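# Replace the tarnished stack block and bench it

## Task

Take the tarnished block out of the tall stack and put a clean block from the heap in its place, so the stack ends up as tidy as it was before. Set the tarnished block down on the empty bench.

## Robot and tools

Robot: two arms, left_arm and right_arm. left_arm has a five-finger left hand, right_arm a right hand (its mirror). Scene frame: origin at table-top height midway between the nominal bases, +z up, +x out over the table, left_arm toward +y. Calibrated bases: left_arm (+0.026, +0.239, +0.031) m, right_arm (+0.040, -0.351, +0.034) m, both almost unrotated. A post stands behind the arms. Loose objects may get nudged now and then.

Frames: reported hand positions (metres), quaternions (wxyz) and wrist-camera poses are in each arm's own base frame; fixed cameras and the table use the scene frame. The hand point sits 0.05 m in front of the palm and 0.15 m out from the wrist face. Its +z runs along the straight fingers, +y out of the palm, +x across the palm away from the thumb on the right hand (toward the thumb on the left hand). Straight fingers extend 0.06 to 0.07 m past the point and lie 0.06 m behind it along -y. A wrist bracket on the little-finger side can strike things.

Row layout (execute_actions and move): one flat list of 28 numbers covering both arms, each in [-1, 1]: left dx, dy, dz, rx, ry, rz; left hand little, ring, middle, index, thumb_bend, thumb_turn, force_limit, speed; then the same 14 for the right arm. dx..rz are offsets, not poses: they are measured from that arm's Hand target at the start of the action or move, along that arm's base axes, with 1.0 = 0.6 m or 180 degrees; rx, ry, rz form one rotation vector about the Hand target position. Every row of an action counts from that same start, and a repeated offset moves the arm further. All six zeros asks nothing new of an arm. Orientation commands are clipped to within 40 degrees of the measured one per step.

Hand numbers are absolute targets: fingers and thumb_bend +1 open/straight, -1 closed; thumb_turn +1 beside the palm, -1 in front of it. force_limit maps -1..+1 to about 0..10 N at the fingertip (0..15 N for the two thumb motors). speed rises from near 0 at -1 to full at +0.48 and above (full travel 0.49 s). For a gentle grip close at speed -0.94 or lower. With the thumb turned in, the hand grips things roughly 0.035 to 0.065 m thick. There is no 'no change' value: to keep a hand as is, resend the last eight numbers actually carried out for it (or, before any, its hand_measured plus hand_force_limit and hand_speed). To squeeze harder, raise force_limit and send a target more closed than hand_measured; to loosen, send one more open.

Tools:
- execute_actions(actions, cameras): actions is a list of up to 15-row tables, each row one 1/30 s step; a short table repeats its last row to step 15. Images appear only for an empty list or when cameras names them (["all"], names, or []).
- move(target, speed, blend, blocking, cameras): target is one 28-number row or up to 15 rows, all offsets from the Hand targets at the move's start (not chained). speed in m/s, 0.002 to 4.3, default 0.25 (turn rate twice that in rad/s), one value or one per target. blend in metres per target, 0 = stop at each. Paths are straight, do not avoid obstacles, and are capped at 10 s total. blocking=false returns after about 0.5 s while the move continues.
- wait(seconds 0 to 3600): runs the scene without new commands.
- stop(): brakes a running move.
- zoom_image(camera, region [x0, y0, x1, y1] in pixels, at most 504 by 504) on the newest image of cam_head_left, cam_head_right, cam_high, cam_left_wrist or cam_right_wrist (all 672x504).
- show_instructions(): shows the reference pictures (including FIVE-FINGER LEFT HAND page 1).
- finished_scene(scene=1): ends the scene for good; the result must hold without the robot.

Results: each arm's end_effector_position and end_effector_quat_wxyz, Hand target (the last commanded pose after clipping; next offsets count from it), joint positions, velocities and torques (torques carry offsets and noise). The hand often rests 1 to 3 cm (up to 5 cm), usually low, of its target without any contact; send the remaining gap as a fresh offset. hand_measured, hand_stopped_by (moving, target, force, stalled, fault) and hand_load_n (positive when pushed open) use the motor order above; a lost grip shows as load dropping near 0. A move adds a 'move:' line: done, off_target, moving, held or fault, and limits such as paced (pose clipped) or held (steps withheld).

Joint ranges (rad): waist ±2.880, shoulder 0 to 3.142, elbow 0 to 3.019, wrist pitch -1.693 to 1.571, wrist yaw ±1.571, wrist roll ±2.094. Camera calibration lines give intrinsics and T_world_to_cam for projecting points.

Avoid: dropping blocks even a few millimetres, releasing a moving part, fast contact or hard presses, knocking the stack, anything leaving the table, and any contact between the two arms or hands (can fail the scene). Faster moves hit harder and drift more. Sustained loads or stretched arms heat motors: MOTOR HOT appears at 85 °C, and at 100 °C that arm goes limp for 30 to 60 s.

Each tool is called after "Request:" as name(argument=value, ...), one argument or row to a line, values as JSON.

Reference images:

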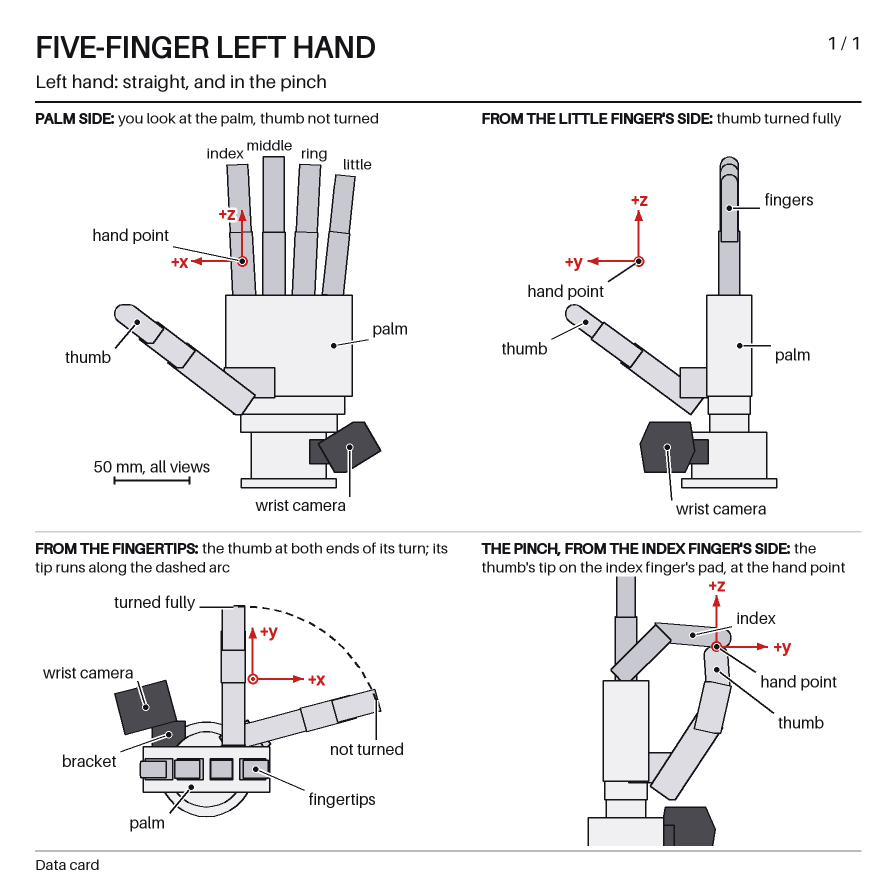

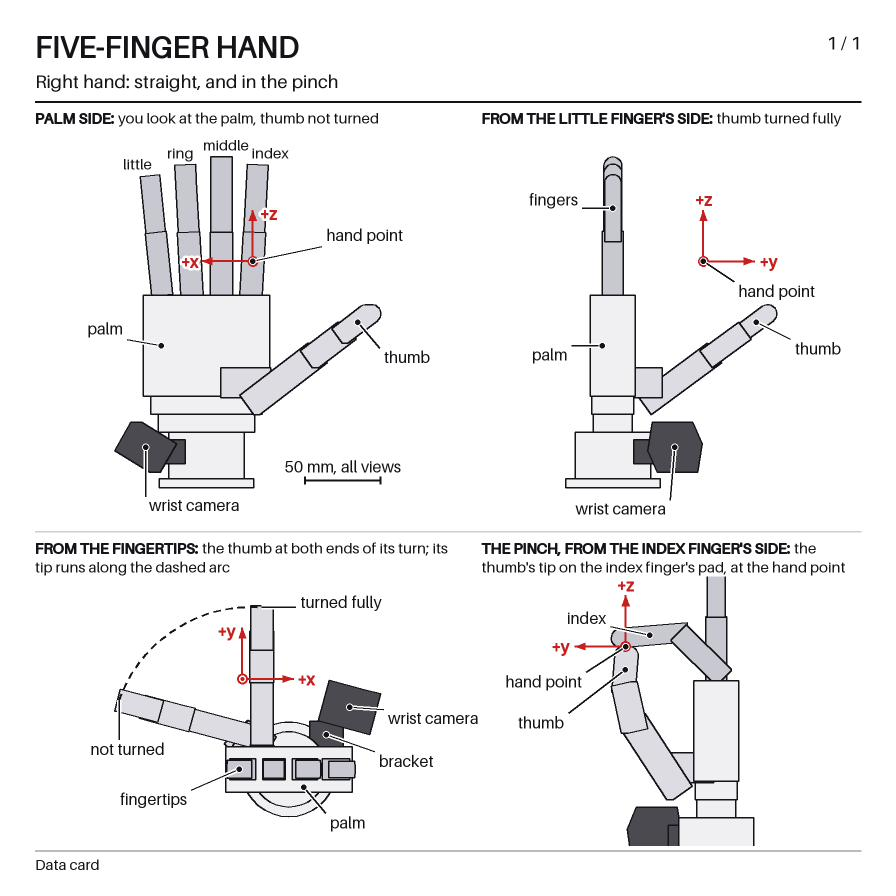

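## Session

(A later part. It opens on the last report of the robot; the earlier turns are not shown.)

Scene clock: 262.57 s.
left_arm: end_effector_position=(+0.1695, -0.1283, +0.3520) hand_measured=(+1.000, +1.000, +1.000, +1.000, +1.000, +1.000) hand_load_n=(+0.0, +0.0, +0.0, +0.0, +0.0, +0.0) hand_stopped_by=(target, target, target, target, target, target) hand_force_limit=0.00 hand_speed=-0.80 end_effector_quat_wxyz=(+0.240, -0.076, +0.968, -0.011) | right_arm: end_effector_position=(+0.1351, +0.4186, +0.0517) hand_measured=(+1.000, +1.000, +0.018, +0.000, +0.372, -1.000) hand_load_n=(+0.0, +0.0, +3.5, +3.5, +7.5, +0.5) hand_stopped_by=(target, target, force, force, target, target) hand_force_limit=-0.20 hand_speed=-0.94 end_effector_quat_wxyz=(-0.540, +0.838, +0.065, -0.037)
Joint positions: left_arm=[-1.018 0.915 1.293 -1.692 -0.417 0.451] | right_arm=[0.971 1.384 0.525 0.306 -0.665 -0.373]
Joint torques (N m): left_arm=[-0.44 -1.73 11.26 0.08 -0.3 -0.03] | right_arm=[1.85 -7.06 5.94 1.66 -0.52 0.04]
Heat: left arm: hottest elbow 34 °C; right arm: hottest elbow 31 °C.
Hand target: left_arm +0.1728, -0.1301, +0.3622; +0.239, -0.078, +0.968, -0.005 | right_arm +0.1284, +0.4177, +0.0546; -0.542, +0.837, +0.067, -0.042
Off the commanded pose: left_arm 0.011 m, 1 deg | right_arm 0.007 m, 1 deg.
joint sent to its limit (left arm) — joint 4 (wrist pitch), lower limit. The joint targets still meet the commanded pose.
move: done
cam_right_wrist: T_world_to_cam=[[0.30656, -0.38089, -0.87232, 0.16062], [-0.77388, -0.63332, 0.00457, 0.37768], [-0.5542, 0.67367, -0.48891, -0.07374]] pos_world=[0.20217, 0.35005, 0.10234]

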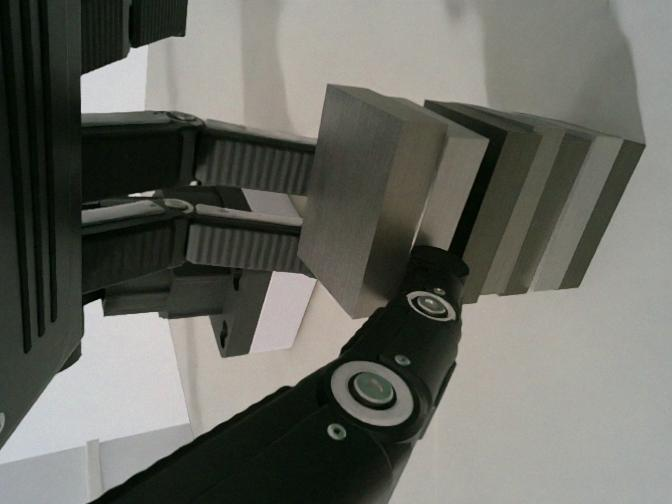

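Request:
move(
  target=[
    [0,0,0,0,0,0,1,1,1,1,1,1,0,-0.8,0.001,0.0017,-0.0145,0,0,0,1,1,-0.4,-0.4,0.37,-1,-0.2,-0.94],
  ],
  speed=0.02,
  cameras=["cam_right_wrist"],
)

Request:
zoom_image(
  camera="cam_right_wrist",
  region=[400, 90, 560, 310],
)

Scene clock: 266.00 s.
left_arm: end_effector_position=(+0.1695, -0.1283, +0.3520) hand_measured=(+1.000, +1.000, +1.000, +1.000, +1.000, +1.000) hand_load_n=(+0.0, +0.0, +0.0, +0.0, +0.0, +0.0) hand_stopped_by=(target, target, target, target, target, target) hand_force_limit=0.00 hand_speed=-0.80 end_effector_quat_wxyz=(+0.240, -0.076, +0.968, -0.011) | right_arm: end_effector_position=(+0.1339, +0.4170, +0.0470) hand_measured=(+1.000, +1.000, +0.018, +0.000, +0.372, -1.000) hand_load_n=(+0.0, +0.0, +4.0, +3.0, +8.0, +0.0) hand_stopped_by=(target, target, force, force, target, target) hand_force_limit=-0.20 hand_speed=-0.94 end_effector_quat_wxyz=(-0.538, +0.839, +0.064, -0.038)
Joint positions: left_arm=[-1.018 0.915 1.293 -1.692 -0.417 0.451] | right_arm=[0.971 1.393 0.519 0.315 -0.665 -0.373]
Joint torques (N m): left_arm=[0.5 -1.79 11.04 0.24 -0.37 0.04] | right_arm=[1.96 -5.19 5.65 2.45 -0.48 0.08]
Heat: left arm: hottest elbow 34 °C; right arm: hottest elbow 30 °C.
Hand target: left_arm +0.1728, -0.1301, +0.3622; +0.239, -0.078, +0.968, -0.005 | right_arm +0.1290, +0.4188, +0.0459; -0.542, +0.837, +0.067, -0.042
Off the commanded pose: left_arm 0.011 m, 1 deg | right_arm 0.005 m, 1 deg.
joint sent to its limit (left arm) — joint 4 (wrist pitch), lower limit. The joint targets still meet the commanded pose.
move: done
cam_right_wrist: T_world_to_cam=[[0.30353, -0.3853, -0.87144, 0.15857], [-0.77387, -0.63326, 0.01044, 0.3755], [-0.55587, 0.67121, -0.49039, -0.07428]] pos_world=[0.20117, 0.34874, 0.09783]

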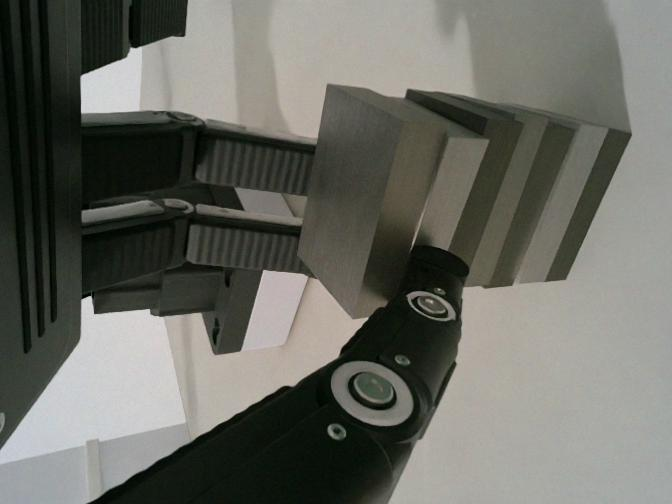

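Scaled by 2.291 from the camera's image (finer frame: 960x720).

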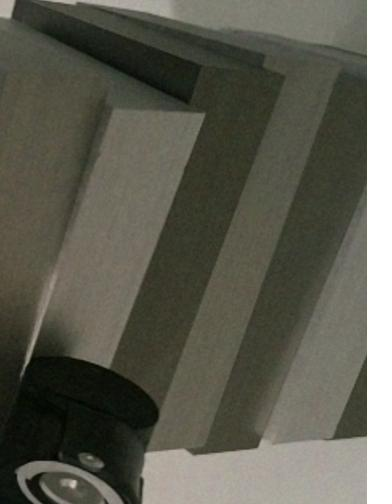

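Request:
move(
  target=[
    [0,0,0,0,0,0,1,1,1,1,1,1,0,-0.8,0.0085,0.0085,0.0115,0,0,0,1,1,-0.4,-0.4,0.37,-1,-0.2,-0.94],
  ],
  speed=0.02,
  cameras=[],
)

Scene clock: 268.23 s.
left_arm: end_effector_position=(+0.1695, -0.1283, +0.3520) hand_measured=(+1.000, +1.000, +1.000, +1.000, +1.000, +1.000) hand_load_n=(+0.0, +0.0, +0.0, +0.0, +0.0, +0.0) hand_stopped_by=(target, target, target, target, target, target) hand_force_limit=0.00 hand_speed=-0.80 end_effector_quat_wxyz=(+0.240, -0.076, +0.968, -0.011) | right_arm: end_effector_position=(+0.1333, +0.4165, +0.0466) hand_measured=(+1.000, +1.000, +0.018, +0.000, +0.372, -1.000) hand_load_n=(+0.0, +0.0, +4.0, +3.0, +7.5, +0.5) hand_stopped_by=(target, target, force, force, target, target) hand_force_limit=-0.20 hand_speed=-0.94 end_effector_quat_wxyz=(-0.537, +0.840, +0.064, -0.040)
Joint positions: left_arm=[-1.018 0.915 1.293 -1.692 -0.417 0.451] | right_arm=[0.971 1.393 0.519 0.311 -0.667 -0.373]
Joint torques (N m): left_arm=[0.21 -1.03 10.92 0.27 -0.34 0] | right_arm=[1.08 -5.54 7.56 1.54 -0.58 0.01]
Heat: left arm: hottest elbow 34 °C; right arm: hottest elbow 30 °C.
Hand target: left_arm +0.1728, -0.1301, +0.3622; +0.239, -0.078, +0.968, -0.005 | right_arm +0.1342, +0.4239, +0.0528; -0.542, +0.837, +0.067, -0.041
Off the commanded pose: left_arm 0.011 m, 1 deg | right_arm 0.010 m, 1 deg.
joint sent to its limit (left arm) — joint 4 (wrist pitch), lower limit. The joint targets still meet the commanded pose.
move: done

Request:
move(
  target=[
    [0,0,0,0,0,0,1,1,1,1,1,1,0,-0.8,0.003,0.003,0.01,0,0,0,1,1,-0.4,-0.4,0.37,-1,-0.2,-0.94],
  ],
  speed=0.02,
  cameras=[],
)

Scene clock: 269.57 s.
left_arm: end_effector_position=(+0.1695, -0.1283, +0.3520) hand_measured=(+1.000, +1.000, +1.000, +1.000, +1.000, +1.000) hand_load_n=(+0.0, +0.0, +0.0, +0.0, -0.5, +0.0) hand_stopped_by=(target, target, target, target, target, target) hand_force_limit=0.00 hand_speed=-0.80 end_effector_quat_wxyz=(+0.240, -0.076, +0.968, -0.011) | right_arm: end_effector_position=(+0.1316, +0.4145, +0.0458) hand_measured=(+1.000, +1.000, +0.018, +0.000, +0.372, -1.000) hand_load_n=(+0.0, +0.0, +4.5, +3.5, +7.0, +0.0) hand_stopped_by=(target, target, force, force, target, target) hand_force_limit=-0.20 hand_speed=-0.94 end_effector_quat_wxyz=(-0.534, +0.842, +0.062, -0.044)
Joint positions: left_arm=[-1.018 0.915 1.293 -1.692 -0.417 0.451] | right_arm=[0.971 1.39 0.519 0.296 -0.669 -0.373]
Joint torques (N m): left_arm=[0.03 -1.61 11.03 0.29 -0.38 0] | right_arm=[0.67 -6.95 8.35 1.18 -0.56 0.07]
Heat: left arm: hottest elbow 34 °C; right arm: hottest elbow 30 °C.
Hand target: left_arm +0.1728, -0.1301, +0.3622; +0.239, -0.078, +0.968, -0.005 | right_arm +0.1360, +0.4256, +0.0587; -0.542, +0.837, +0.067, -0.042
Off the commanded pose: left_arm 0.011 m, 1 deg | right_arm 0.018 m, 1 deg.
joint sent to its limit (left arm) — joint 4 (wrist pitch), lower limit. The joint targets still meet the commanded pose.
move: off_target (right_arm)

Request:
execute_actions(
  actions=[],
  cameras=["cam_right_wrist"],
)

Scene clock: 270.57 s.
left_arm: end_effector_position=(+0.1695, -0.1283, +0.3520) hand_measured=(+1.000, +1.000, +1.000, +1.000, +1.000, +1.000) hand_load_n=(+0.0, +0.0, +0.0, +0.0, +0.0, +0.0) hand_stopped_by=(target, target, target, target, target, target) hand_force_limit=0.00 hand_speed=-0.80 end_effector_quat_wxyz=(+0.240, -0.076, +0.968, -0.011) | right_arm: end_effector_position=(+0.1316, +0.4145, +0.0458) hand_measured=(+1.000, +1.000, +0.018, +0.000, +0.372, -1.000) hand_load_n=(+0.0, +0.0, +4.5, +3.5, +7.0, +0.0) hand_stopped_by=(target, target, force, force, target, target) hand_force_limit=-0.20 hand_speed=-0.94 end_effector_quat_wxyz=(-0.534, +0.842, +0.062, -0.044)
Joint positions: left_arm=[-1.018 0.915 1.293 -1.692 -0.417 0.451] | right_arm=[0.971 1.39 0.519 0.296 -0.669 -0.373]
Joint velocities: within noise
Joint torques (N m): left_arm=[0.21 -1.79 10.97 0.09 -0.37 -0.02] | right_arm=[0.5 -6.3 8.47 1.26 -0.58 0.01]
Motor temperatures (°C): left_arm=[24 26 34 26 24 25] | right_arm=[24 28 30 24 24 24]
Heat: left arm: hottest elbow 34 °C; right arm: hottest elbow 30 °C.
Hand target: left_arm +0.1728, -0.1301, +0.3622; +0.239, -0.078, +0.968, -0.005 | right_arm +0.1360, +0.4256, +0.0587; -0.542, +0.837, +0.067, -0.042
Off the commanded pose: left_arm 0.011 m, 1 deg | right_arm 0.018 m, 1 deg.
camera_calibration:
cam_right_wrist: T_world_to_cam=[[0.29589, -0.39443, -0.86999, 0.1619], [-0.77182, -0.63533, 0.02555, 0.372], [-0.56281, 0.66391, -0.49241, -0.0705]] pos_world=[0.19954, 0.34701, 0.09663]
Images, in order (width x height): cam_right_wrist 672x504.

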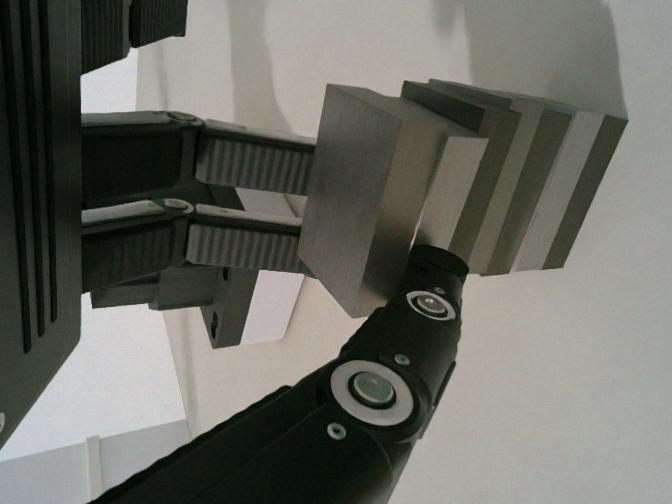

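Request:
zoom_image(
  camera="cam_right_wrist",
  region=[400, 70, 640, 300],
)

Scaled by 2.100 from the camera's image (finer frame: 960x720).

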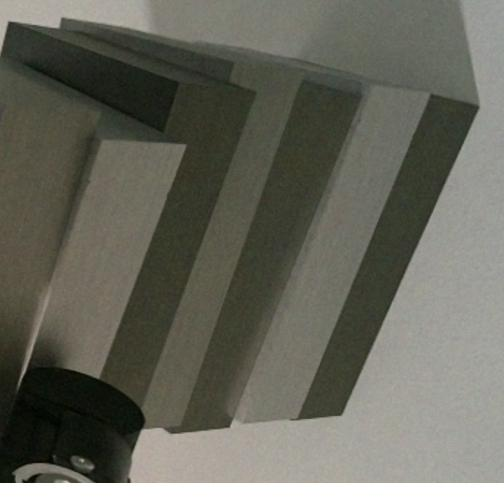

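Request:
move(
  target=[
    [0,0,0,0,0,0,1,1,1,1,1,1,0,-0.8,-0.003,-0.006,0.015,0,0,0,1,1,-0.4,-0.4,0.37,-1,-0.2,-0.94],
  ],
  speed=0.03,
  cameras=[],
)

Scene clock: 273.00 s.
left_arm: end_effector_position=(+0.1695, -0.1283, +0.3520) hand_measured=(+1.000, +1.000, +1.000, +1.000, +1.000, +1.000) hand_load_n=(+0.0, +0.0, +0.0, +0.0, +0.0, +0.0) hand_stopped_by=(target, target, target, target, target, target) hand_force_limit=0.00 hand_speed=-0.80 end_effector_quat_wxyz=(+0.240, -0.076, +0.968, -0.011) | right_arm: end_effector_position=(+0.1281, +0.4096, +0.0501) hand_measured=(+1.000, +1.000, +0.018, +0.000, +0.372, -1.000) hand_load_n=(+0.0, +0.0, +4.0, +3.0, +8.0, +0.5) hand_stopped_by=(target, target, force, force, target, target) hand_force_limit=-0.20 hand_speed=-0.94 end_effector_quat_wxyz=(-0.528, +0.846, +0.059, -0.049)
Joint positions: left_arm=[-1.018 0.915 1.293 -1.692 -0.417 0.451] | right_arm=[0.971 1.361 0.519 0.25 -0.67 -0.373]
Joint torques (N m): left_arm=[-0.09 -1.85 10.96 0.03 -0.39 0.05] | right_arm=[1.03 -6.65 8.53 1.63 -0.58 0.02]
Heat: left arm: hottest elbow 34 °C; right arm: hottest elbow 30 °C.
Hand target: left_arm +0.1728, -0.1301, +0.3622; +0.239, -0.078, +0.968, -0.005 | right_arm +0.1342, +0.4220, +0.0678; -0.542, +0.837, +0.067, -0.042
Off the commanded pose: left_arm 0.011 m, 1 deg | right_arm 0.022 m, 2 deg.
joint sent to its limit (left arm) — joint 4 (wrist pitch), lower limit. The joint targets still meet the commanded pose.
move: off_target (right_arm)

Request:
move(
  target=[
    [0,0,0,0,0,0,1,1,1,1,1,1,0,-0.8,0.002,0.004,0.013,0,0,0,1,1,-0.4,-0.4,0.37,-1,-0.2,-0.94],
  ],
  speed=0.04,
  cameras=["cam_right_wrist"],
)

Scene clock: 274.43 s.
left_arm: end_effector_position=(+0.1695, -0.1283, +0.3520) hand_measured=(+1.000, +1.000, +1.000, +1.000, +1.000, +1.000) hand_load_n=(+0.0, +0.0, +0.0, +0.0, +0.0, +0.0) hand_stopped_by=(target, target, target, target, target, target) hand_force_limit=0.00 hand_speed=-0.80 end_effector_quat_wxyz=(+0.240, -0.076, +0.968, -0.011) | right_arm: end_effector_position=(+0.1258, +0.4061, +0.0519) hand_measured=(+1.000, +1.000, +0.018, +0.000, +0.372, -1.000) hand_load_n=(+0.0, +0.0, +4.0, +3.0, +8.0, +0.0) hand_stopped_by=(target, target, force, force, target, target) hand_force_limit=-0.20 hand_speed=-0.94 end_effector_quat_wxyz=(-0.523, +0.849, +0.057, -0.053)
Joint positions: left_arm=[-1.018 0.915 1.293 -1.692 -0.417 0.451] | right_arm=[0.971 1.345 0.519 0.22 -0.67 -0.373]
Joint torques (N m): left_arm=[0.67 -1.55 11.1 0.31 -0.33 -0.03] | right_arm=[0.97 -6.65 9.4 1.66 -0.61 0.05]
Heat: left arm: hottest elbow 34 °C; right arm: hottest elbow 31 °C.
Hand target: left_arm +0.1728, -0.1301, +0.3622; +0.239, -0.078, +0.968, -0.005 | right_arm +0.1354, +0.4244, +0.0755; -0.542, +0.837, +0.067, -0.042
Off the commanded pose: left_arm 0.011 m, 1 deg | right_arm 0.031 m, 3 deg.
joint sent to its limit (left arm) — joint 4 (wrist pitch), lower limit. The joint targets still meet the commanded pose.
move: off_target (right_arm)
cam_right_wrist: T_world_to_cam=[[0.28016, -0.41704, -0.86463, 0.17659], [-0.77068, -0.63472, 0.05643, 0.36006], [-0.57233, 0.65054, -0.49923, -0.05821]] pos_world=[0.1947, 0.34005, 0.1033]

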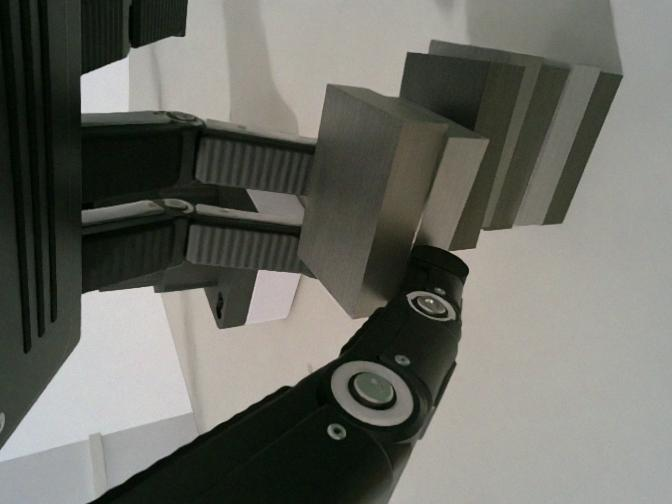

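Request:
zoom_image(
  camera="cam_right_wrist",
  region=[400, 20, 640, 260],
)

Scaled by 2.100 from the camera's image (finer frame: 960x720).

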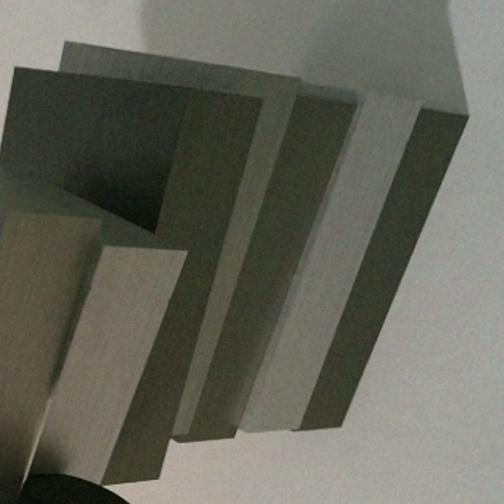

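Request:
move(
  target=[
    [0,0,0,0,0,0,1,1,1,1,1,1,0,-0.8,0,0,0.035,0,0,0,1,1,-0.4,-0.4,0.37,-1,-0.2,-0.94],
  ],
  speed=0.06,
  cameras=["cam_right_wrist"],
)

Request:
zoom_image(
  camera="cam_right_wrist",
  region=[400, 20, 640, 260],
)

Scene clock: 278.43 s.
left_arm: end_effector_position=(+0.1695, -0.1283, +0.3520) hand_measured=(+1.000, +1.000, +1.000, +1.000, +1.000, +1.000) hand_load_n=(+0.5, +0.0, +0.0, +0.0, +0.0, +0.0) hand_stopped_by=(target, target, target, target, target, target) hand_force_limit=0.00 hand_speed=-0.80 end_effector_quat_wxyz=(+0.240, -0.076, +0.968, -0.011) | right_arm: end_effector_position=(+0.1241, +0.4038, +0.0699) hand_measured=(+1.000, +1.000, +0.018, +0.000, +0.372, -1.000) hand_load_n=(+0.0, +0.0, +4.0, +3.5, +8.0, +0.5) hand_stopped_by=(target, target, force, force, target, target) hand_force_limit=-0.20 hand_speed=-0.94 end_effector_quat_wxyz=(-0.522, +0.850, +0.056, -0.054)
Joint positions: left_arm=[-1.018 0.915 1.293 -1.692 -0.417 0.451] | right_arm=[0.971 1.286 0.536 0.139 -0.67 -0.373]
Joint torques (N m): left_arm=[0.38 -1.61 11.08 0.28 -0.39 0.01] | right_arm=[1.14 -6.07 10.74 1.7 -0.59 0.02]
Heat: left arm: hottest elbow 34 °C; right arm: hottest elbow 31 °C.
Hand target: left_arm +0.1728, -0.1301, +0.3622; +0.239, -0.078, +0.968, -0.005 | right_arm +0.1354, +0.4245, +0.0965; -0.542, +0.837, +0.067, -0.042
Off the commanded pose: left_arm 0.011 m, 1 deg | right_arm 0.035 m, 3 deg.
joint sent to its limit (left arm) — joint 4 (wrist pitch), lower limit. The joint targets still meet the commanded pose.
move: off_target (right_arm)
cam_right_wrist: T_world_to_cam=[[0.2777, -0.42055, -0.86373, 0.19329], [-0.77053, -0.63447, 0.06119, 0.35578], [-0.57374, 0.64853, -0.50023, -0.04753]] pos_world=[0.19319, 0.33784, 0.1214]

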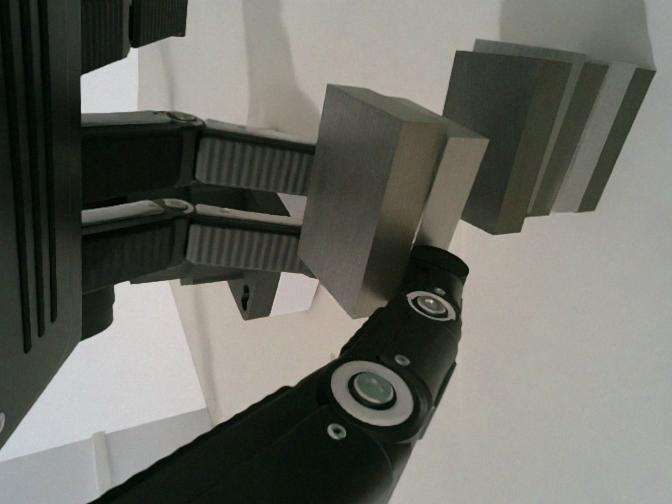

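Scaled by 2.100 from the camera's image (finer frame: 960x720).

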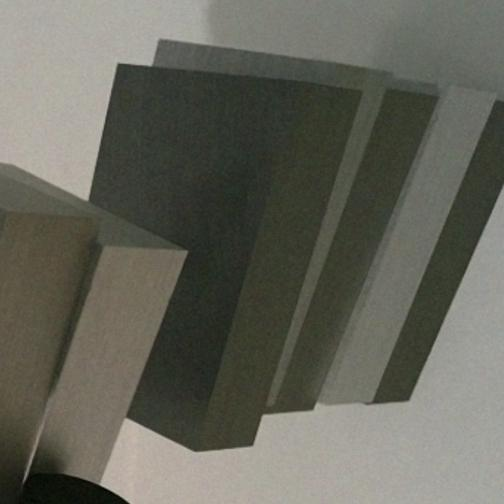

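Request:
zoom_image(
  camera="cam_right_wrist",
  region=[430, 30, 610, 165],
)

Request:
zoom_image(
  camera="cam_right_wrist",
  region=[430, 130, 610, 265],
)

Scaled by 2.800 from the camera's image (finer frame: 960x720).

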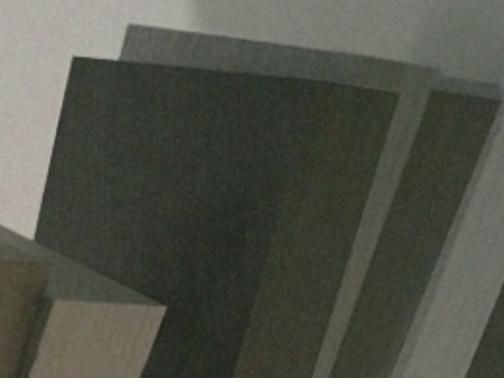

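Scaled by 2.800 from the camera's image (finer frame: 960x720).

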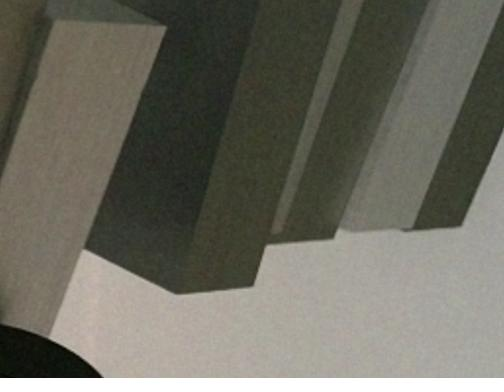

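Request:
move(
  target=[
    [0,0,0,0,0,0,1,1,1,1,1,1,0,-0.8,-0.0117,-0.0118,-0.0663,0,0,0.028,1,1,-0.4,-0.4,0.37,-1,-0.2,-0.94],
  ],
  speed=0.04,
  cameras=["cam_right_wrist"],
)

Request:
zoom_image(
  camera="cam_right_wrist",
  region=[400, 60, 600, 290],
)

Scene clock: 288.47 s.
left_arm: end_effector_position=(+0.1695, -0.1283, +0.3520) hand_measured=(+1.000, +1.000, +1.000, +1.000, +1.000, +1.000) hand_load_n=(+0.0, +0.0, +0.0, +0.0, +0.0, +0.0) hand_stopped_by=(target, target, target, target, target, target) hand_force_limit=0.00 hand_speed=-0.80 end_effector_quat_wxyz=(+0.240, -0.076, +0.968, -0.011) | right_arm: end_effector_position=(+0.1164, +0.4075, +0.0478) hand_measured=(+1.000, +1.000, +0.018, +0.000, +0.372, -1.000) hand_load_n=(+0.0, +0.0, +4.0, +3.0, +8.0, +0.5) hand_stopped_by=(target, target, force, force, target, target) hand_force_limit=-0.20 hand_speed=-0.94 end_effector_quat_wxyz=(-0.526, +0.841, +0.097, -0.079)
Joint positions: left_arm=[-1.018 0.915 1.293 -1.692 -0.417 0.451] | right_arm=[0.97 1.381 0.536 0.206 -0.755 -0.437]
Joint torques (N m): left_arm=[-0.09 -0.97 11.26 0.16 -0.35 0] | right_arm=[0.38 -6.36 7.72 2.32 -0.69 -0.11]
Heat: left arm: hottest elbow 34 °C; right arm: hottest elbow 31 °C.
Hand target: left_arm +0.1728, -0.1301, +0.3622; +0.239, -0.078, +0.968, -0.005 | right_arm +0.1283, +0.4174, +0.0568; -0.539, +0.833, +0.104, -0.065
Off the commanded pose: left_arm 0.011 m, 1 deg | right_arm 0.018 m, 2 deg.
joint sent to its limit (left arm) — joint 4 (wrist pitch), lower limit. The joint targets still meet the commanded pose.
move: off_target (right_arm)
cam_right_wrist: T_world_to_cam=[[0.31498, -0.37625, -0.87134, 0.15589], [-0.70598, -0.70648, 0.04986, 0.37597], [-0.63434, 0.59944, -0.48815, -0.03902]] pos_world=[0.19157, 0.34766, 0.09804]

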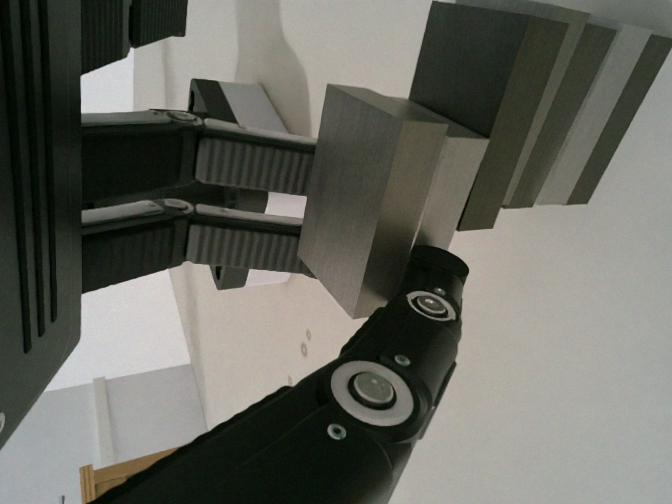

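Scaled by 2.191 from the camera's image (finer frame: 960x720).

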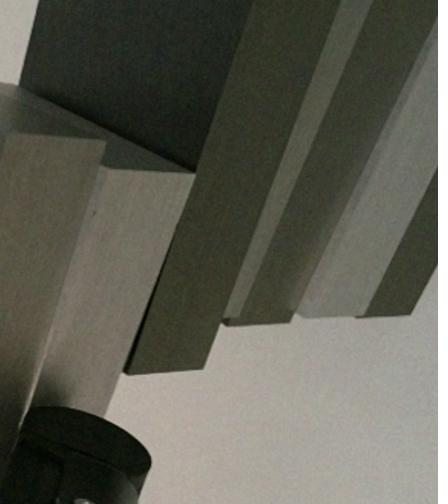

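Request:
move(
  target=[
    [0,0,0,0,0,0,1,1,1,1,1,1,0,-0.8,0,0,0.04,0,0,0,1,1,-0.4,-0.4,0.37,-1,-0.2,-0.94],
  ],
  speed=0.05,
  cameras=["cam_right_wrist"],
)

Scene clock: 290.97 s.
left_arm: end_effector_position=(+0.1695, -0.1283, +0.3520) hand_measured=(+1.000, +1.000, +1.000, +1.000, +1.000, +1.000) hand_load_n=(+0.0, +0.0, +0.0, +0.0, +0.0, +0.0) hand_stopped_by=(target, target, target, target, target, target) hand_force_limit=0.00 hand_speed=-0.80 end_effector_quat_wxyz=(+0.240, -0.076, +0.968, -0.011) | right_arm: end_effector_position=(+0.1117, +0.4006, +0.0580) hand_measured=(+1.000, +1.000, +0.018, +0.000, +0.372, -1.000) hand_load_n=(+0.0, +0.0, +4.0, +3.0, +8.0, +0.5) hand_stopped_by=(target, target, force, force, target, target) hand_force_limit=-0.20 hand_speed=-0.94 end_effector_quat_wxyz=(-0.521, +0.844, +0.094, -0.084)
Joint positions: left_arm=[-1.018 0.915 1.293 -1.692 -0.417 0.451] | right_arm=[0.97 1.33 0.536 0.139 -0.756 -0.437]
Joint torques (N m): left_arm=[0.26 -1.14 11.07 0.12 -0.38 -0.05] | right_arm=[0.21 -5.89 9.77 1.65 -0.63 -0.07]
Heat: left arm: hottest elbow 34 °C; right arm: hottest elbow 31 °C.
Hand target: left_arm +0.1728, -0.1301, +0.3622; +0.239, -0.078, +0.968, -0.005 | right_arm +0.1284, +0.4175, +0.0810; -0.539, +0.833, +0.104, -0.065
Off the commanded pose: left_arm 0.011 m, 1 deg | right_arm 0.033 m, 3 deg.
joint sent to its limit (left arm) — joint 4 (wrist pitch), lower limit. The joint targets still meet the commanded pose.
move: off_target (right_arm)
cam_right_wrist: T_world_to_cam=[[0.30733, -0.38784, -0.86898, 0.16907], [-0.705, -0.70614, 0.06583, 0.36604], [-0.63915, 0.5924, -0.49045, -0.02933]] pos_world=[0.18735, 0.34143, 0.10844]

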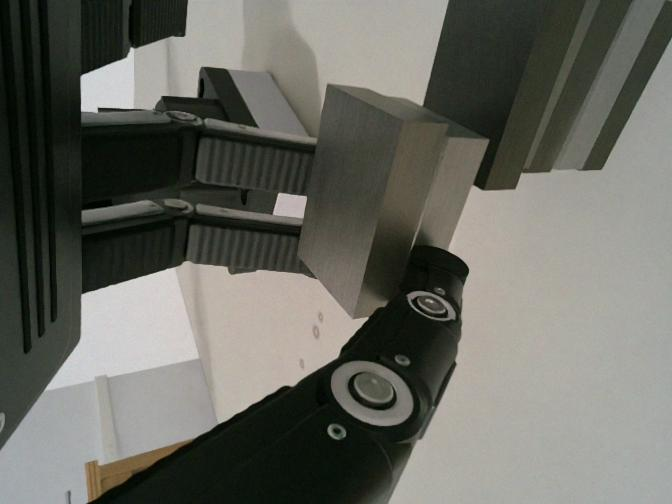

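Request:
move(
  target=[
    [0,0,0,0,0,0,1,1,1,1,1,1,0,-0.8,0.035,0.03,0.01,0,0,0,1,1,-0.4,-0.4,0.37,-1,-0.2,-0.94],
  ],
  speed=0.06,
  cameras=["cam_right_wrist"],
)

Scene clock: 293.30 s.
left_arm: end_effector_position=(+0.1695, -0.1283, +0.3520) hand_measured=(+1.000, +1.000, +1.000, +1.000, +1.000, +1.000) hand_load_n=(+0.0, +0.0, +0.0, +0.0, +0.0, +0.0) hand_stopped_by=(target, target, target, target, target, target) hand_force_limit=0.00 hand_speed=-0.80 end_effector_quat_wxyz=(+0.240, -0.076, +0.968, -0.011) | right_arm: end_effector_position=(+0.1318, +0.4182, +0.0688) hand_measured=(+1.000, +1.000, +0.018, +0.000, +0.372, -1.000) hand_load_n=(+0.0, +0.0, +4.0, +3.5, +8.0, +0.0) hand_stopped_by=(target, target, force, force, target, target) hand_force_limit=-0.20 hand_speed=-0.94 end_effector_quat_wxyz=(-0.525, +0.842, +0.096, -0.080)
Joint positions: left_arm=[-1.018 0.915 1.293 -1.692 -0.417 0.451] | right_arm=[0.95 1.37 0.608 0.109 -0.771 -0.452]
Joint torques (N m): left_arm=[-0.03 -2.26 11.18 0.06 -0.38 -0.04] | right_arm=[0.03 -5.3 10.24 1.51 -0.69 -0.13]
Heat: left arm: hottest elbow 34 °C; right arm: hottest elbow 31 °C.
Hand target: left_arm +0.1728, -0.1301, +0.3622; +0.239, -0.078, +0.968, -0.005 | right_arm +0.1494, +0.4354, +0.0868; -0.539, +0.833, +0.104, -0.065
Off the commanded pose: left_arm 0.011 m, 1 deg | right_arm 0.031 m, 3 deg.
joint sent to its limit (left arm) — joint 4 (wrist pitch), lower limit. The joint targets still meet the commanded pose.
move: off_target (right_arm)
cam_right_wrist: T_world_to_cam=[[0.31266, -0.37857, -0.87116, 0.17455], [-0.70574, -0.70643, 0.05369, 0.39304], [-0.63574, 0.59803, -0.48805, -0.02461]] pos_world=[0.20717, 0.35845, 0.11894]

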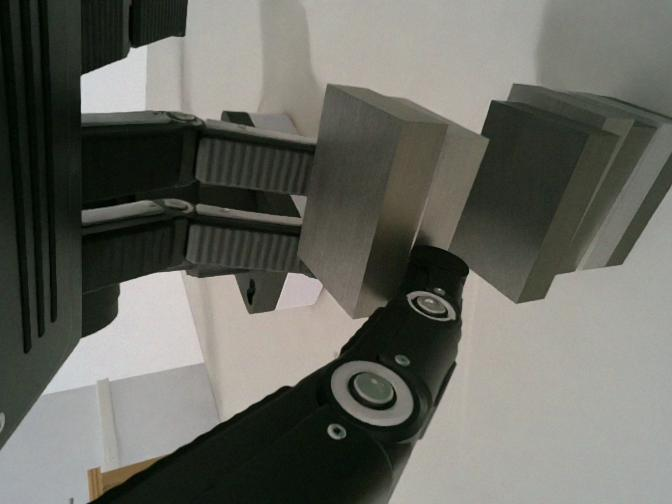

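Request:
move(
  target=[
    [0,0,0,0,0,0,1,1,1,1,1,1,0,-0.8,-0.0257,-0.029,-0.0495,0,0,0,1,1,-0.4,-0.4,0.37,-1,-0.2,-0.94],
  ],
  speed=0.04,
  cameras=["cam_right_wrist"],
)

Request:
zoom_image(
  camera="cam_right_wrist",
  region=[400, 60, 600, 290],
)

Scene clock: 296.40 s.
left_arm: end_effector_position=(+0.1695, -0.1283, +0.3520) hand_measured=(+1.000, +1.000, +1.000, +1.000, +1.000, +1.000) hand_load_n=(+0.0, +0.0, +0.0, +0.0, +0.0, +0.0) hand_stopped_by=(target, target, target, target, target, target) hand_force_limit=0.00 hand_speed=-0.80 end_effector_quat_wxyz=(+0.240, -0.076, +0.968, -0.011) | right_arm: end_effector_position=(+0.1317, +0.4177, +0.0586) hand_measured=(+1.000, +1.000, +0.018, +0.000, +0.372, -1.000) hand_load_n=(+0.5, +0.0, +3.5, +3.5, +8.0, +0.5) hand_stopped_by=(target, target, force, force, target, target) hand_force_limit=-0.20 hand_speed=-0.94 end_effector_quat_wxyz=(-0.536, +0.835, +0.102, -0.070)
Joint positions: left_arm=[-1.018 0.915 1.293 -1.692 -0.417 0.451] | right_arm=[0.95 1.391 0.574 0.198 -0.77 -0.452]
Joint torques (N m): left_arm=[0.26 -1.2 11.14 0.29 -0.35 -0.08] | right_arm=[0.56 -5.66 6.11 2.39 -0.53 0.01]
Heat: left arm: hottest elbow 34 °C; right arm: hottest elbow 32 °C.
Hand target: left_arm +0.1728, -0.1301, +0.3622; +0.239, -0.078, +0.968, -0.005 | right_arm +0.1339, +0.4179, +0.0571; -0.539, +0.833, +0.104, -0.065
Off the commanded pose: left_arm 0.011 m, 1 deg | right_arm 0.003 m, 1 deg.
joint sent to its limit (left arm) — joint 4 (wrist pitch), lower limit. The joint targets still meet the commanded pose.
move: done
cam_right_wrist: T_world_to_cam=[[0.33055, -0.35477, -0.87457, 0.15344], [-0.70737, -0.70658, 0.01927, 0.39547], [-0.62479, 0.61228, -0.48451, -0.03699]] pos_world=[0.20591, 0.35651, 0.10866]

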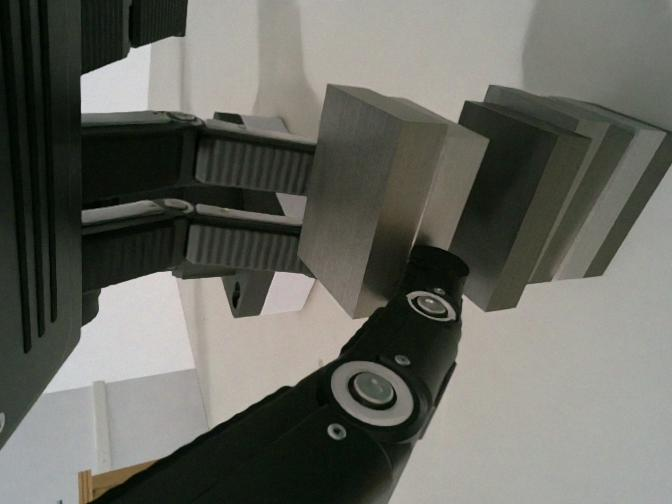

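Scaled by 2.191 from the camera's image (finer frame: 960x720).

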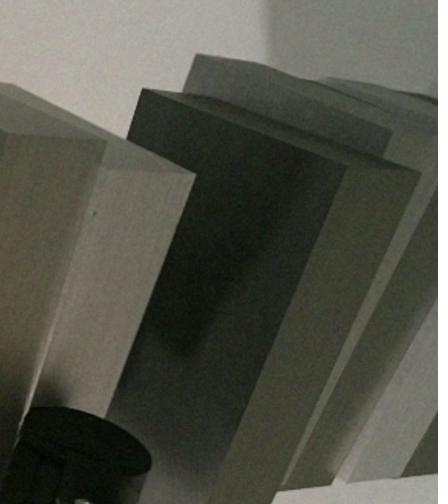

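Request:
move(
  target=[
    [0,0,0,0,0,0,1,1,1,1,1,1,0,-0.8,0.018,-0.003,-0.008,0,0,0,1,1,-0.4,-0.4,0.37,-1,-0.2,-0.94],
  ],
  speed=0.04,
  cameras=[],
)

Scene clock: 299.10 s.
left_arm: end_effector_position=(+0.1695, -0.1283, +0.3520) hand_measured=(+1.000, +1.000, +1.000, +1.000, +1.000, +1.000) hand_load_n=(+0.0, +0.0, +0.0, +0.0, +0.0, +0.0) hand_stopped_by=(target, target, target, target, target, target) hand_force_limit=0.00 hand_speed=-0.80 end_effector_quat_wxyz=(+0.240, -0.076, +0.968, -0.011) | right_arm: end_effector_position=(+0.1372, +0.4132, +0.0497) hand_measured=(+1.000, +1.000, +0.018, +0.000, +0.372, -1.000) hand_load_n=(+0.0, +0.0, +4.0, +3.5, +8.0, +0.0) hand_stopped_by=(target, target, force, force, target, target) hand_force_limit=-0.20 hand_speed=-0.94 end_effector_quat_wxyz=(-0.532, +0.838, +0.100, -0.074)
Joint positions: left_arm=[-1.018 0.915 1.293 -1.692 -0.417 0.451] | right_arm=[0.929 1.416 0.574 0.198 -0.789 -0.469]
Joint torques (N m): left_arm=[0.15 -1.38 11.02 0.1 -0.37 0.05] | right_arm=[0.32 -5.77 6.83 2.26 -0.75 -0.07]
Heat: left arm: hottest elbow 34 °C; right arm: hottest elbow 32 °C.
Hand target: left_arm +0.1728, -0.1301, +0.3622; +0.239, -0.078, +0.968, -0.005 | right_arm +0.1447, +0.4161, +0.0523; -0.539, +0.833, +0.104, -0.065
Off the commanded pose: left_arm 0.011 m, 1 deg | right_arm 0.008 m, 1 deg.
joint sent to its limit (left arm) — joint 4 (wrist pitch), lower limit. The joint targets still meet the commanded pose.
move: done

Request:
execute_actions(
  actions=[],
  cameras=["cam_right_wrist"],
)

Request:
zoom_image(
  camera="cam_right_wrist",
  region=[400, 80, 600, 310],
)

Scene clock: 300.07 s.
left_arm: end_effector_position=(+0.1695, -0.1283, +0.3520) hand_measured=(+1.000, +1.000, +1.000, +1.000, +1.000, +1.000) hand_load_n=(+0.0, +0.0, +0.0, +0.0, +0.0, +0.0) hand_stopped_by=(target, target, target, target, target, target) hand_force_limit=0.00 hand_speed=-0.80 end_effector_quat_wxyz=(+0.240, -0.076, +0.968, -0.011) | right_arm: end_effector_position=(+0.1372, +0.4132, +0.0497) hand_measured=(+1.000, +1.000, +0.018, +0.000, +0.372, -1.000) hand_load_n=(+0.0, +0.0, +4.0, +3.5, +8.0, +0.5) hand_stopped_by=(target, target, force, force, target, target) hand_force_limit=-0.20 hand_speed=-0.94 end_effector_quat_wxyz=(-0.532, +0.838, +0.100, -0.074)
Joint positions: left_arm=[-1.018 0.915 1.293 -1.692 -0.417 0.451] | right_arm=[0.929 1.416 0.574 0.198 -0.789 -0.47]
Joint velocities: within noise
Joint torques (N m): left_arm=[0.09 -1.55 11.06 0.12 -0.38 -0.02] | right_arm=[0.15 -6.59 6.69 2.29 -0.65 -0.08]
Motor temperatures (°C): left_arm=[24 26 34 26 24 25] | right_arm=[24 28 32 24 24 24]
Heat: left arm: hottest elbow 34 °C; right arm: hottest elbow 32 °C.
Hand target: left_arm +0.1728, -0.1301, +0.3622; +0.239, -0.078, +0.968, -0.005 | right_arm +0.1447, +0.4161, +0.0523; -0.539, +0.833, +0.104, -0.065
Off the commanded pose: left_arm 0.011 m, 1 deg | right_arm 0.008 m, 1 deg.
camera_calibration:
cam_right_wrist: T_world_to_cam=[[0.32325, -0.36303, -0.87391, 0.14665], [-0.70649, -0.70699, 0.03237, 0.39568], [-0.62959, 0.60694, -0.48501, -0.03215]] pos_world=[0.21189, 0.35249, 0.09975]
Images, in order (width x height): cam_right_wrist 672x504.

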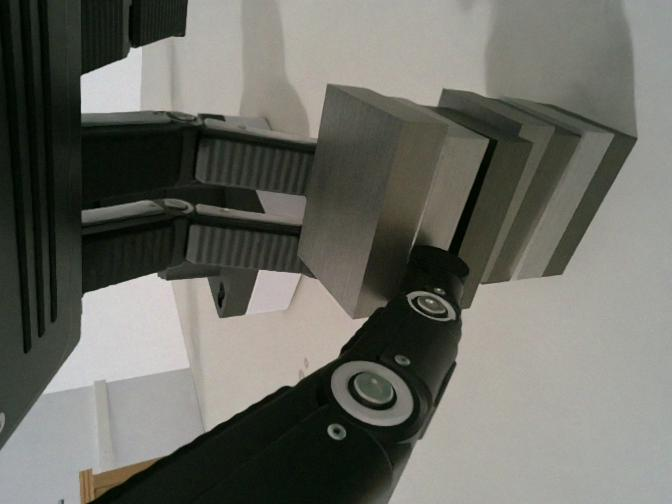

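Scaled by 2.191 from the camera's image (finer frame: 960x720).

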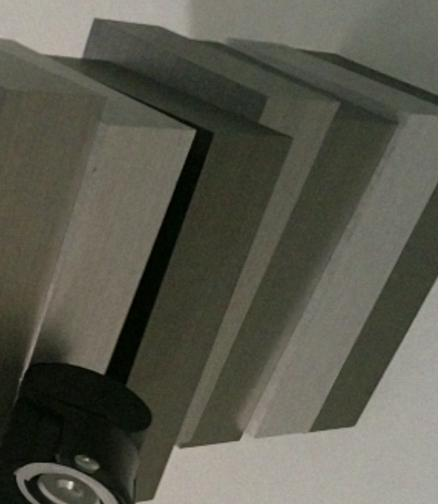

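Request:
move(
  target=[
    [0,0,0,0,0,0,1,1,1,1,1,1,0,-0.8,0,0,-0.0098,0,0,0,1,1,-0.4,-0.4,0.37,-1,-0.2,-0.94],
  ],
  speed=0.02,
  cameras=["cam_right_wrist"],
)

Request:
zoom_image(
  camera="cam_right_wrist",
  region=[400, 80, 600, 310],
)

Scene clock: 303.63 s.
left_arm: end_effector_position=(+0.1695, -0.1283, +0.3520) hand_measured=(+1.000, +1.000, +1.000, +1.000, +1.000, +1.000) hand_load_n=(+0.0, +0.0, +0.0, +0.0, +0.0, +0.0) hand_stopped_by=(target, target, target, target, target, target) hand_force_limit=0.00 hand_speed=-0.80 end_effector_quat_wxyz=(+0.240, -0.076, +0.968, -0.011) | right_arm: end_effector_position=(+0.1387, +0.4151, +0.0464) hand_measured=(+1.000, +1.000, +0.018, +0.000, +0.372, -1.000) hand_load_n=(+0.0, +0.0, +4.0, +3.0, +8.0, +0.5) hand_stopped_by=(target, target, force, force, target, target) hand_force_limit=-0.20 hand_speed=-0.94 end_effector_quat_wxyz=(-0.534, +0.836, +0.101, -0.073)
Joint positions: left_arm=[-1.018 0.915 1.293 -1.692 -0.417 0.451] | right_arm=[0.929 1.431 0.574 0.218 -0.789 -0.47]
Joint torques (N m): left_arm=[0.62 -1.32 11.06 0.27 -0.38 -0.02] | right_arm=[0.03 -6.18 6.24 2.24 -0.63 -0.06]
Heat: left arm: hottest elbow 34 °C; right arm: hottest elbow 31 °C.
Hand target: left_arm +0.1728, -0.1301, +0.3622; +0.239, -0.078, +0.968, -0.005 | right_arm +0.1447, +0.4161, +0.0464; -0.539, +0.833, +0.104, -0.065
Off the commanded pose: left_arm 0.011 m, 1 deg | right_arm 0.006 m, 1 deg.
joint sent to its limit (left arm) — joint 4 (wrist pitch), lower limit. The joint targets still meet the commanded pose.
move: done
cam_right_wrist: T_world_to_cam=[[0.32634, -0.35904, -0.87441, 0.14198], [-0.70628, -0.70743, 0.02689, 0.39862], [-0.62823, 0.6088, -0.48444, -0.03503]] pos_world=[0.2132, 0.3543, 0.09646]

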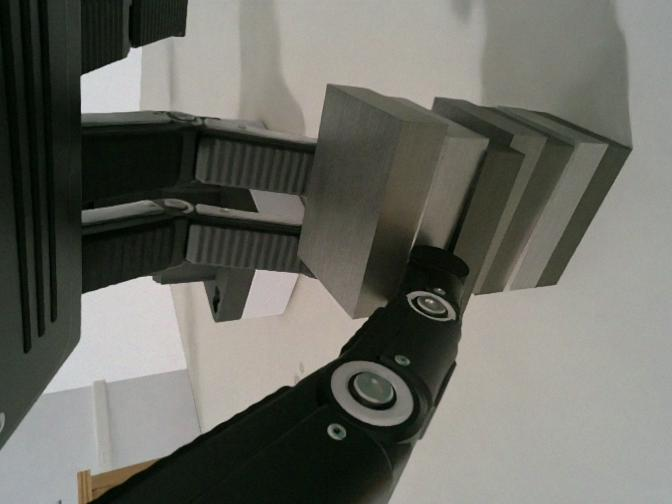

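Scaled by 2.191 from the camera's image (finer frame: 960x720).

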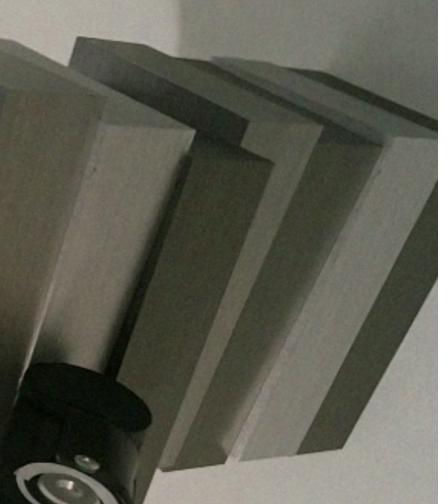

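Request:
move(
  target=[
    [0,0,0,0,0,0,1,1,1,1,1,1,0,-0.8,-0.002,0,0.018,0,0,0,1,1,-0.4,-0.4,0.37,-1,-0.2,-0.94],
    [0,0,0,0,0,0,1,1,1,1,1,1,0,-0.8,-0.0225,0.0,0.022,0,0,0,1,1,-0.4,-0.4,0.37,-1,-0.2,-0.94],
  ],
  speed=0.03,
  cameras=["cam_right_wrist"],
)

Scene clock: 307.53 s.
left_arm: end_effector_position=(+0.1695, -0.1283, +0.3520) hand_measured=(+1.000, +1.000, +1.000, +1.000, +1.000, +1.000) hand_load_n=(+0.0, +0.0, +0.0, +0.0, +0.0, +0.0) hand_stopped_by=(target, target, target, target, target, target) hand_force_limit=0.00 hand_speed=-0.80 end_effector_quat_wxyz=(+0.240, -0.076, +0.968, -0.011) | right_arm: end_effector_position=(+0.1390, +0.4167, +0.0568) hand_measured=(+1.000, +1.000, +0.018, +0.000, +0.372, -1.000) hand_load_n=(+0.0, +0.0, +4.0, +3.5, +8.0, +0.5) hand_stopped_by=(target, target, force, force, target, target) hand_force_limit=-0.20 hand_speed=-0.94 end_effector_quat_wxyz=(-0.537, +0.835, +0.102, -0.061)
Joint positions: left_arm=[-1.018 0.915 1.293 -1.692 -0.417 0.451] | right_arm=[0.937 1.396 0.574 0.205 -0.768 -0.465]
Joint torques (N m): left_arm=[0.26 -2.32 11.14 0.34 -0.33 0.02] | right_arm=[1.26 -7.53 5.72 1.85 -0.47 0.06]
Heat: left arm: hottest elbow 34 °C; right arm: hottest elbow 31 °C.
Hand target: left_arm +0.1728, -0.1301, +0.3622; +0.239, -0.078, +0.968, -0.005 | right_arm +0.1312, +0.4161, +0.0595; -0.539, +0.833, +0.104, -0.065
Off the commanded pose: left_arm 0.011 m, 1 deg | right_arm 0.008 m, 1 deg.
joint sent to its limit (left arm) — joint 4 (wrist pitch), lower limit. The joint targets still meet the commanded pose.
move: done
cam_right_wrist: T_world_to_cam=[[0.33854, -0.35502, -0.87141, 0.1479], [-0.71458, -0.69952, 0.00738, 0.39868], [-0.61218, 0.62019, -0.49051, -0.03733]] pos_world=[0.21196, 0.35454, 0.10763]

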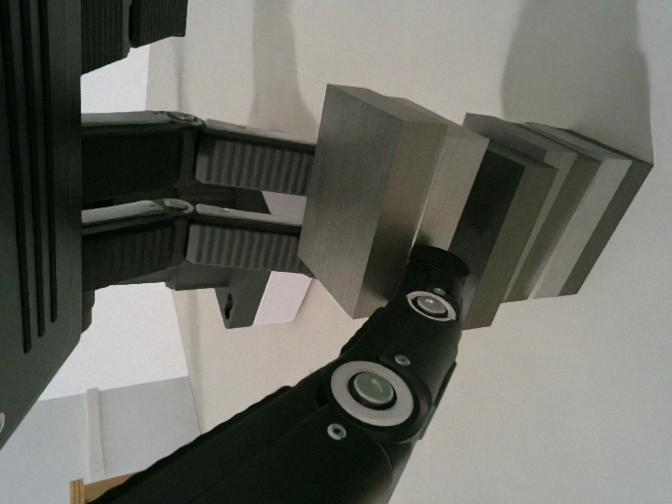

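Request:
zoom_image(
  camera="cam_right_wrist",
  region=[420, 100, 620, 330],
)

Scaled by 2.191 from the camera's image (finer frame: 960x720).

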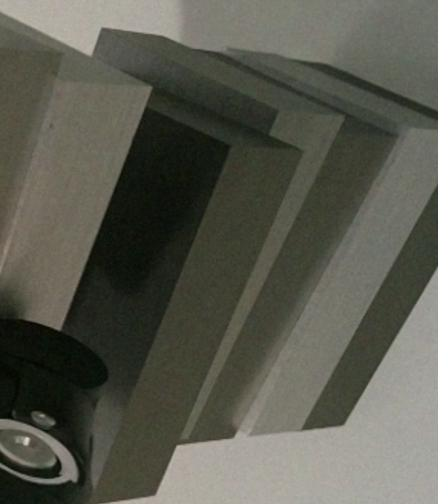

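Request:
move(
  target=[
    [0,0,0,0,0,0,1,1,1,1,1,1,0,-0.8,-0.004,-0.003,-0.013,0,0,0,1,1,-0.4,-0.4,0.37,-1,-0.2,-0.94],
  ],
  speed=0.03,
  cameras=["cam_right_wrist"],
)

Request:
zoom_image(
  camera="cam_right_wrist",
  region=[420, 100, 620, 330],
)

Scene clock: 310.67 s.
left_arm: end_effector_position=(+0.1695, -0.1283, +0.3520) hand_measured=(+1.000, +1.000, +1.000, +1.000, +1.000, +1.000) hand_load_n=(+0.0, +0.0, +0.0, +0.0, -0.5, +0.0) hand_stopped_by=(target, target, target, target, target, target) hand_force_limit=0.00 hand_speed=-0.80 end_effector_quat_wxyz=(+0.240, -0.076, +0.968, -0.011) | right_arm: end_effector_position=(+0.1347, +0.4121, +0.0512) hand_measured=(+1.000, +1.000, +0.018, +0.000, +0.372, -1.000) hand_load_n=(+0.0, +0.0, +3.5, +3.5, +7.5, +0.5) hand_stopped_by=(target, target, force, force, target, target) hand_force_limit=-0.20 hand_speed=-0.94 end_effector_quat_wxyz=(-0.535, +0.836, +0.101, -0.062)
Joint positions: left_arm=[-1.018 0.915 1.293 -1.692 -0.417 0.451] | right_arm=[0.939 1.396 0.555 0.222 -0.765 -0.463]
Joint torques (N m): left_arm=[0.5 -1.44 11.02 0.28 -0.38 -0.07] | right_arm=[1.49 -5.6 5.98 2.54 -0.47 0.05]
Heat: left arm: hottest elbow 34 °C; right arm: hottest elbow 31 °C.
Hand target: left_arm +0.1728, -0.1301, +0.3622; +0.239, -0.078, +0.968, -0.005 | right_arm +0.1289, +0.4144, +0.0518; -0.539, +0.833, +0.104, -0.065
Off the commanded pose: left_arm 0.011 m, 1 deg | right_arm 0.006 m, 1 deg.
joint sent to its limit (left arm) — joint 4 (wrist pitch), lower limit. The joint targets still meet the commanded pose.
move: done
cam_right_wrist: T_world_to_cam=[[0.33636, -0.35826, -0.87093, 0.14442], [-0.71479, -0.69925, 0.01158, 0.39215], [-0.61314, 0.61864, -0.49127, -0.0391]] pos_world=[0.20776, 0.35014, 0.10203]

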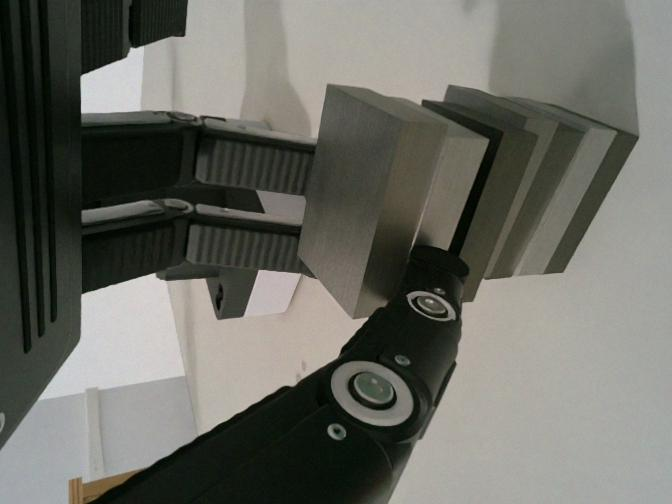

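Scaled by 2.191 from the camera's image (finer frame: 960x720).

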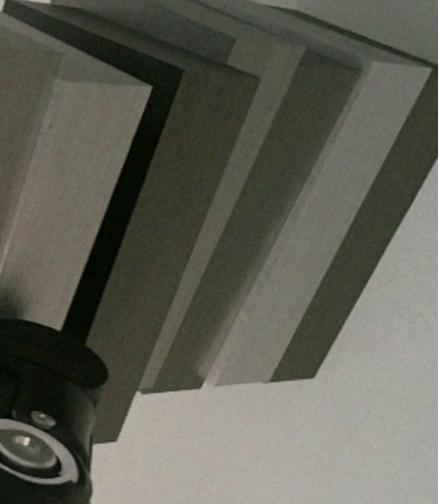

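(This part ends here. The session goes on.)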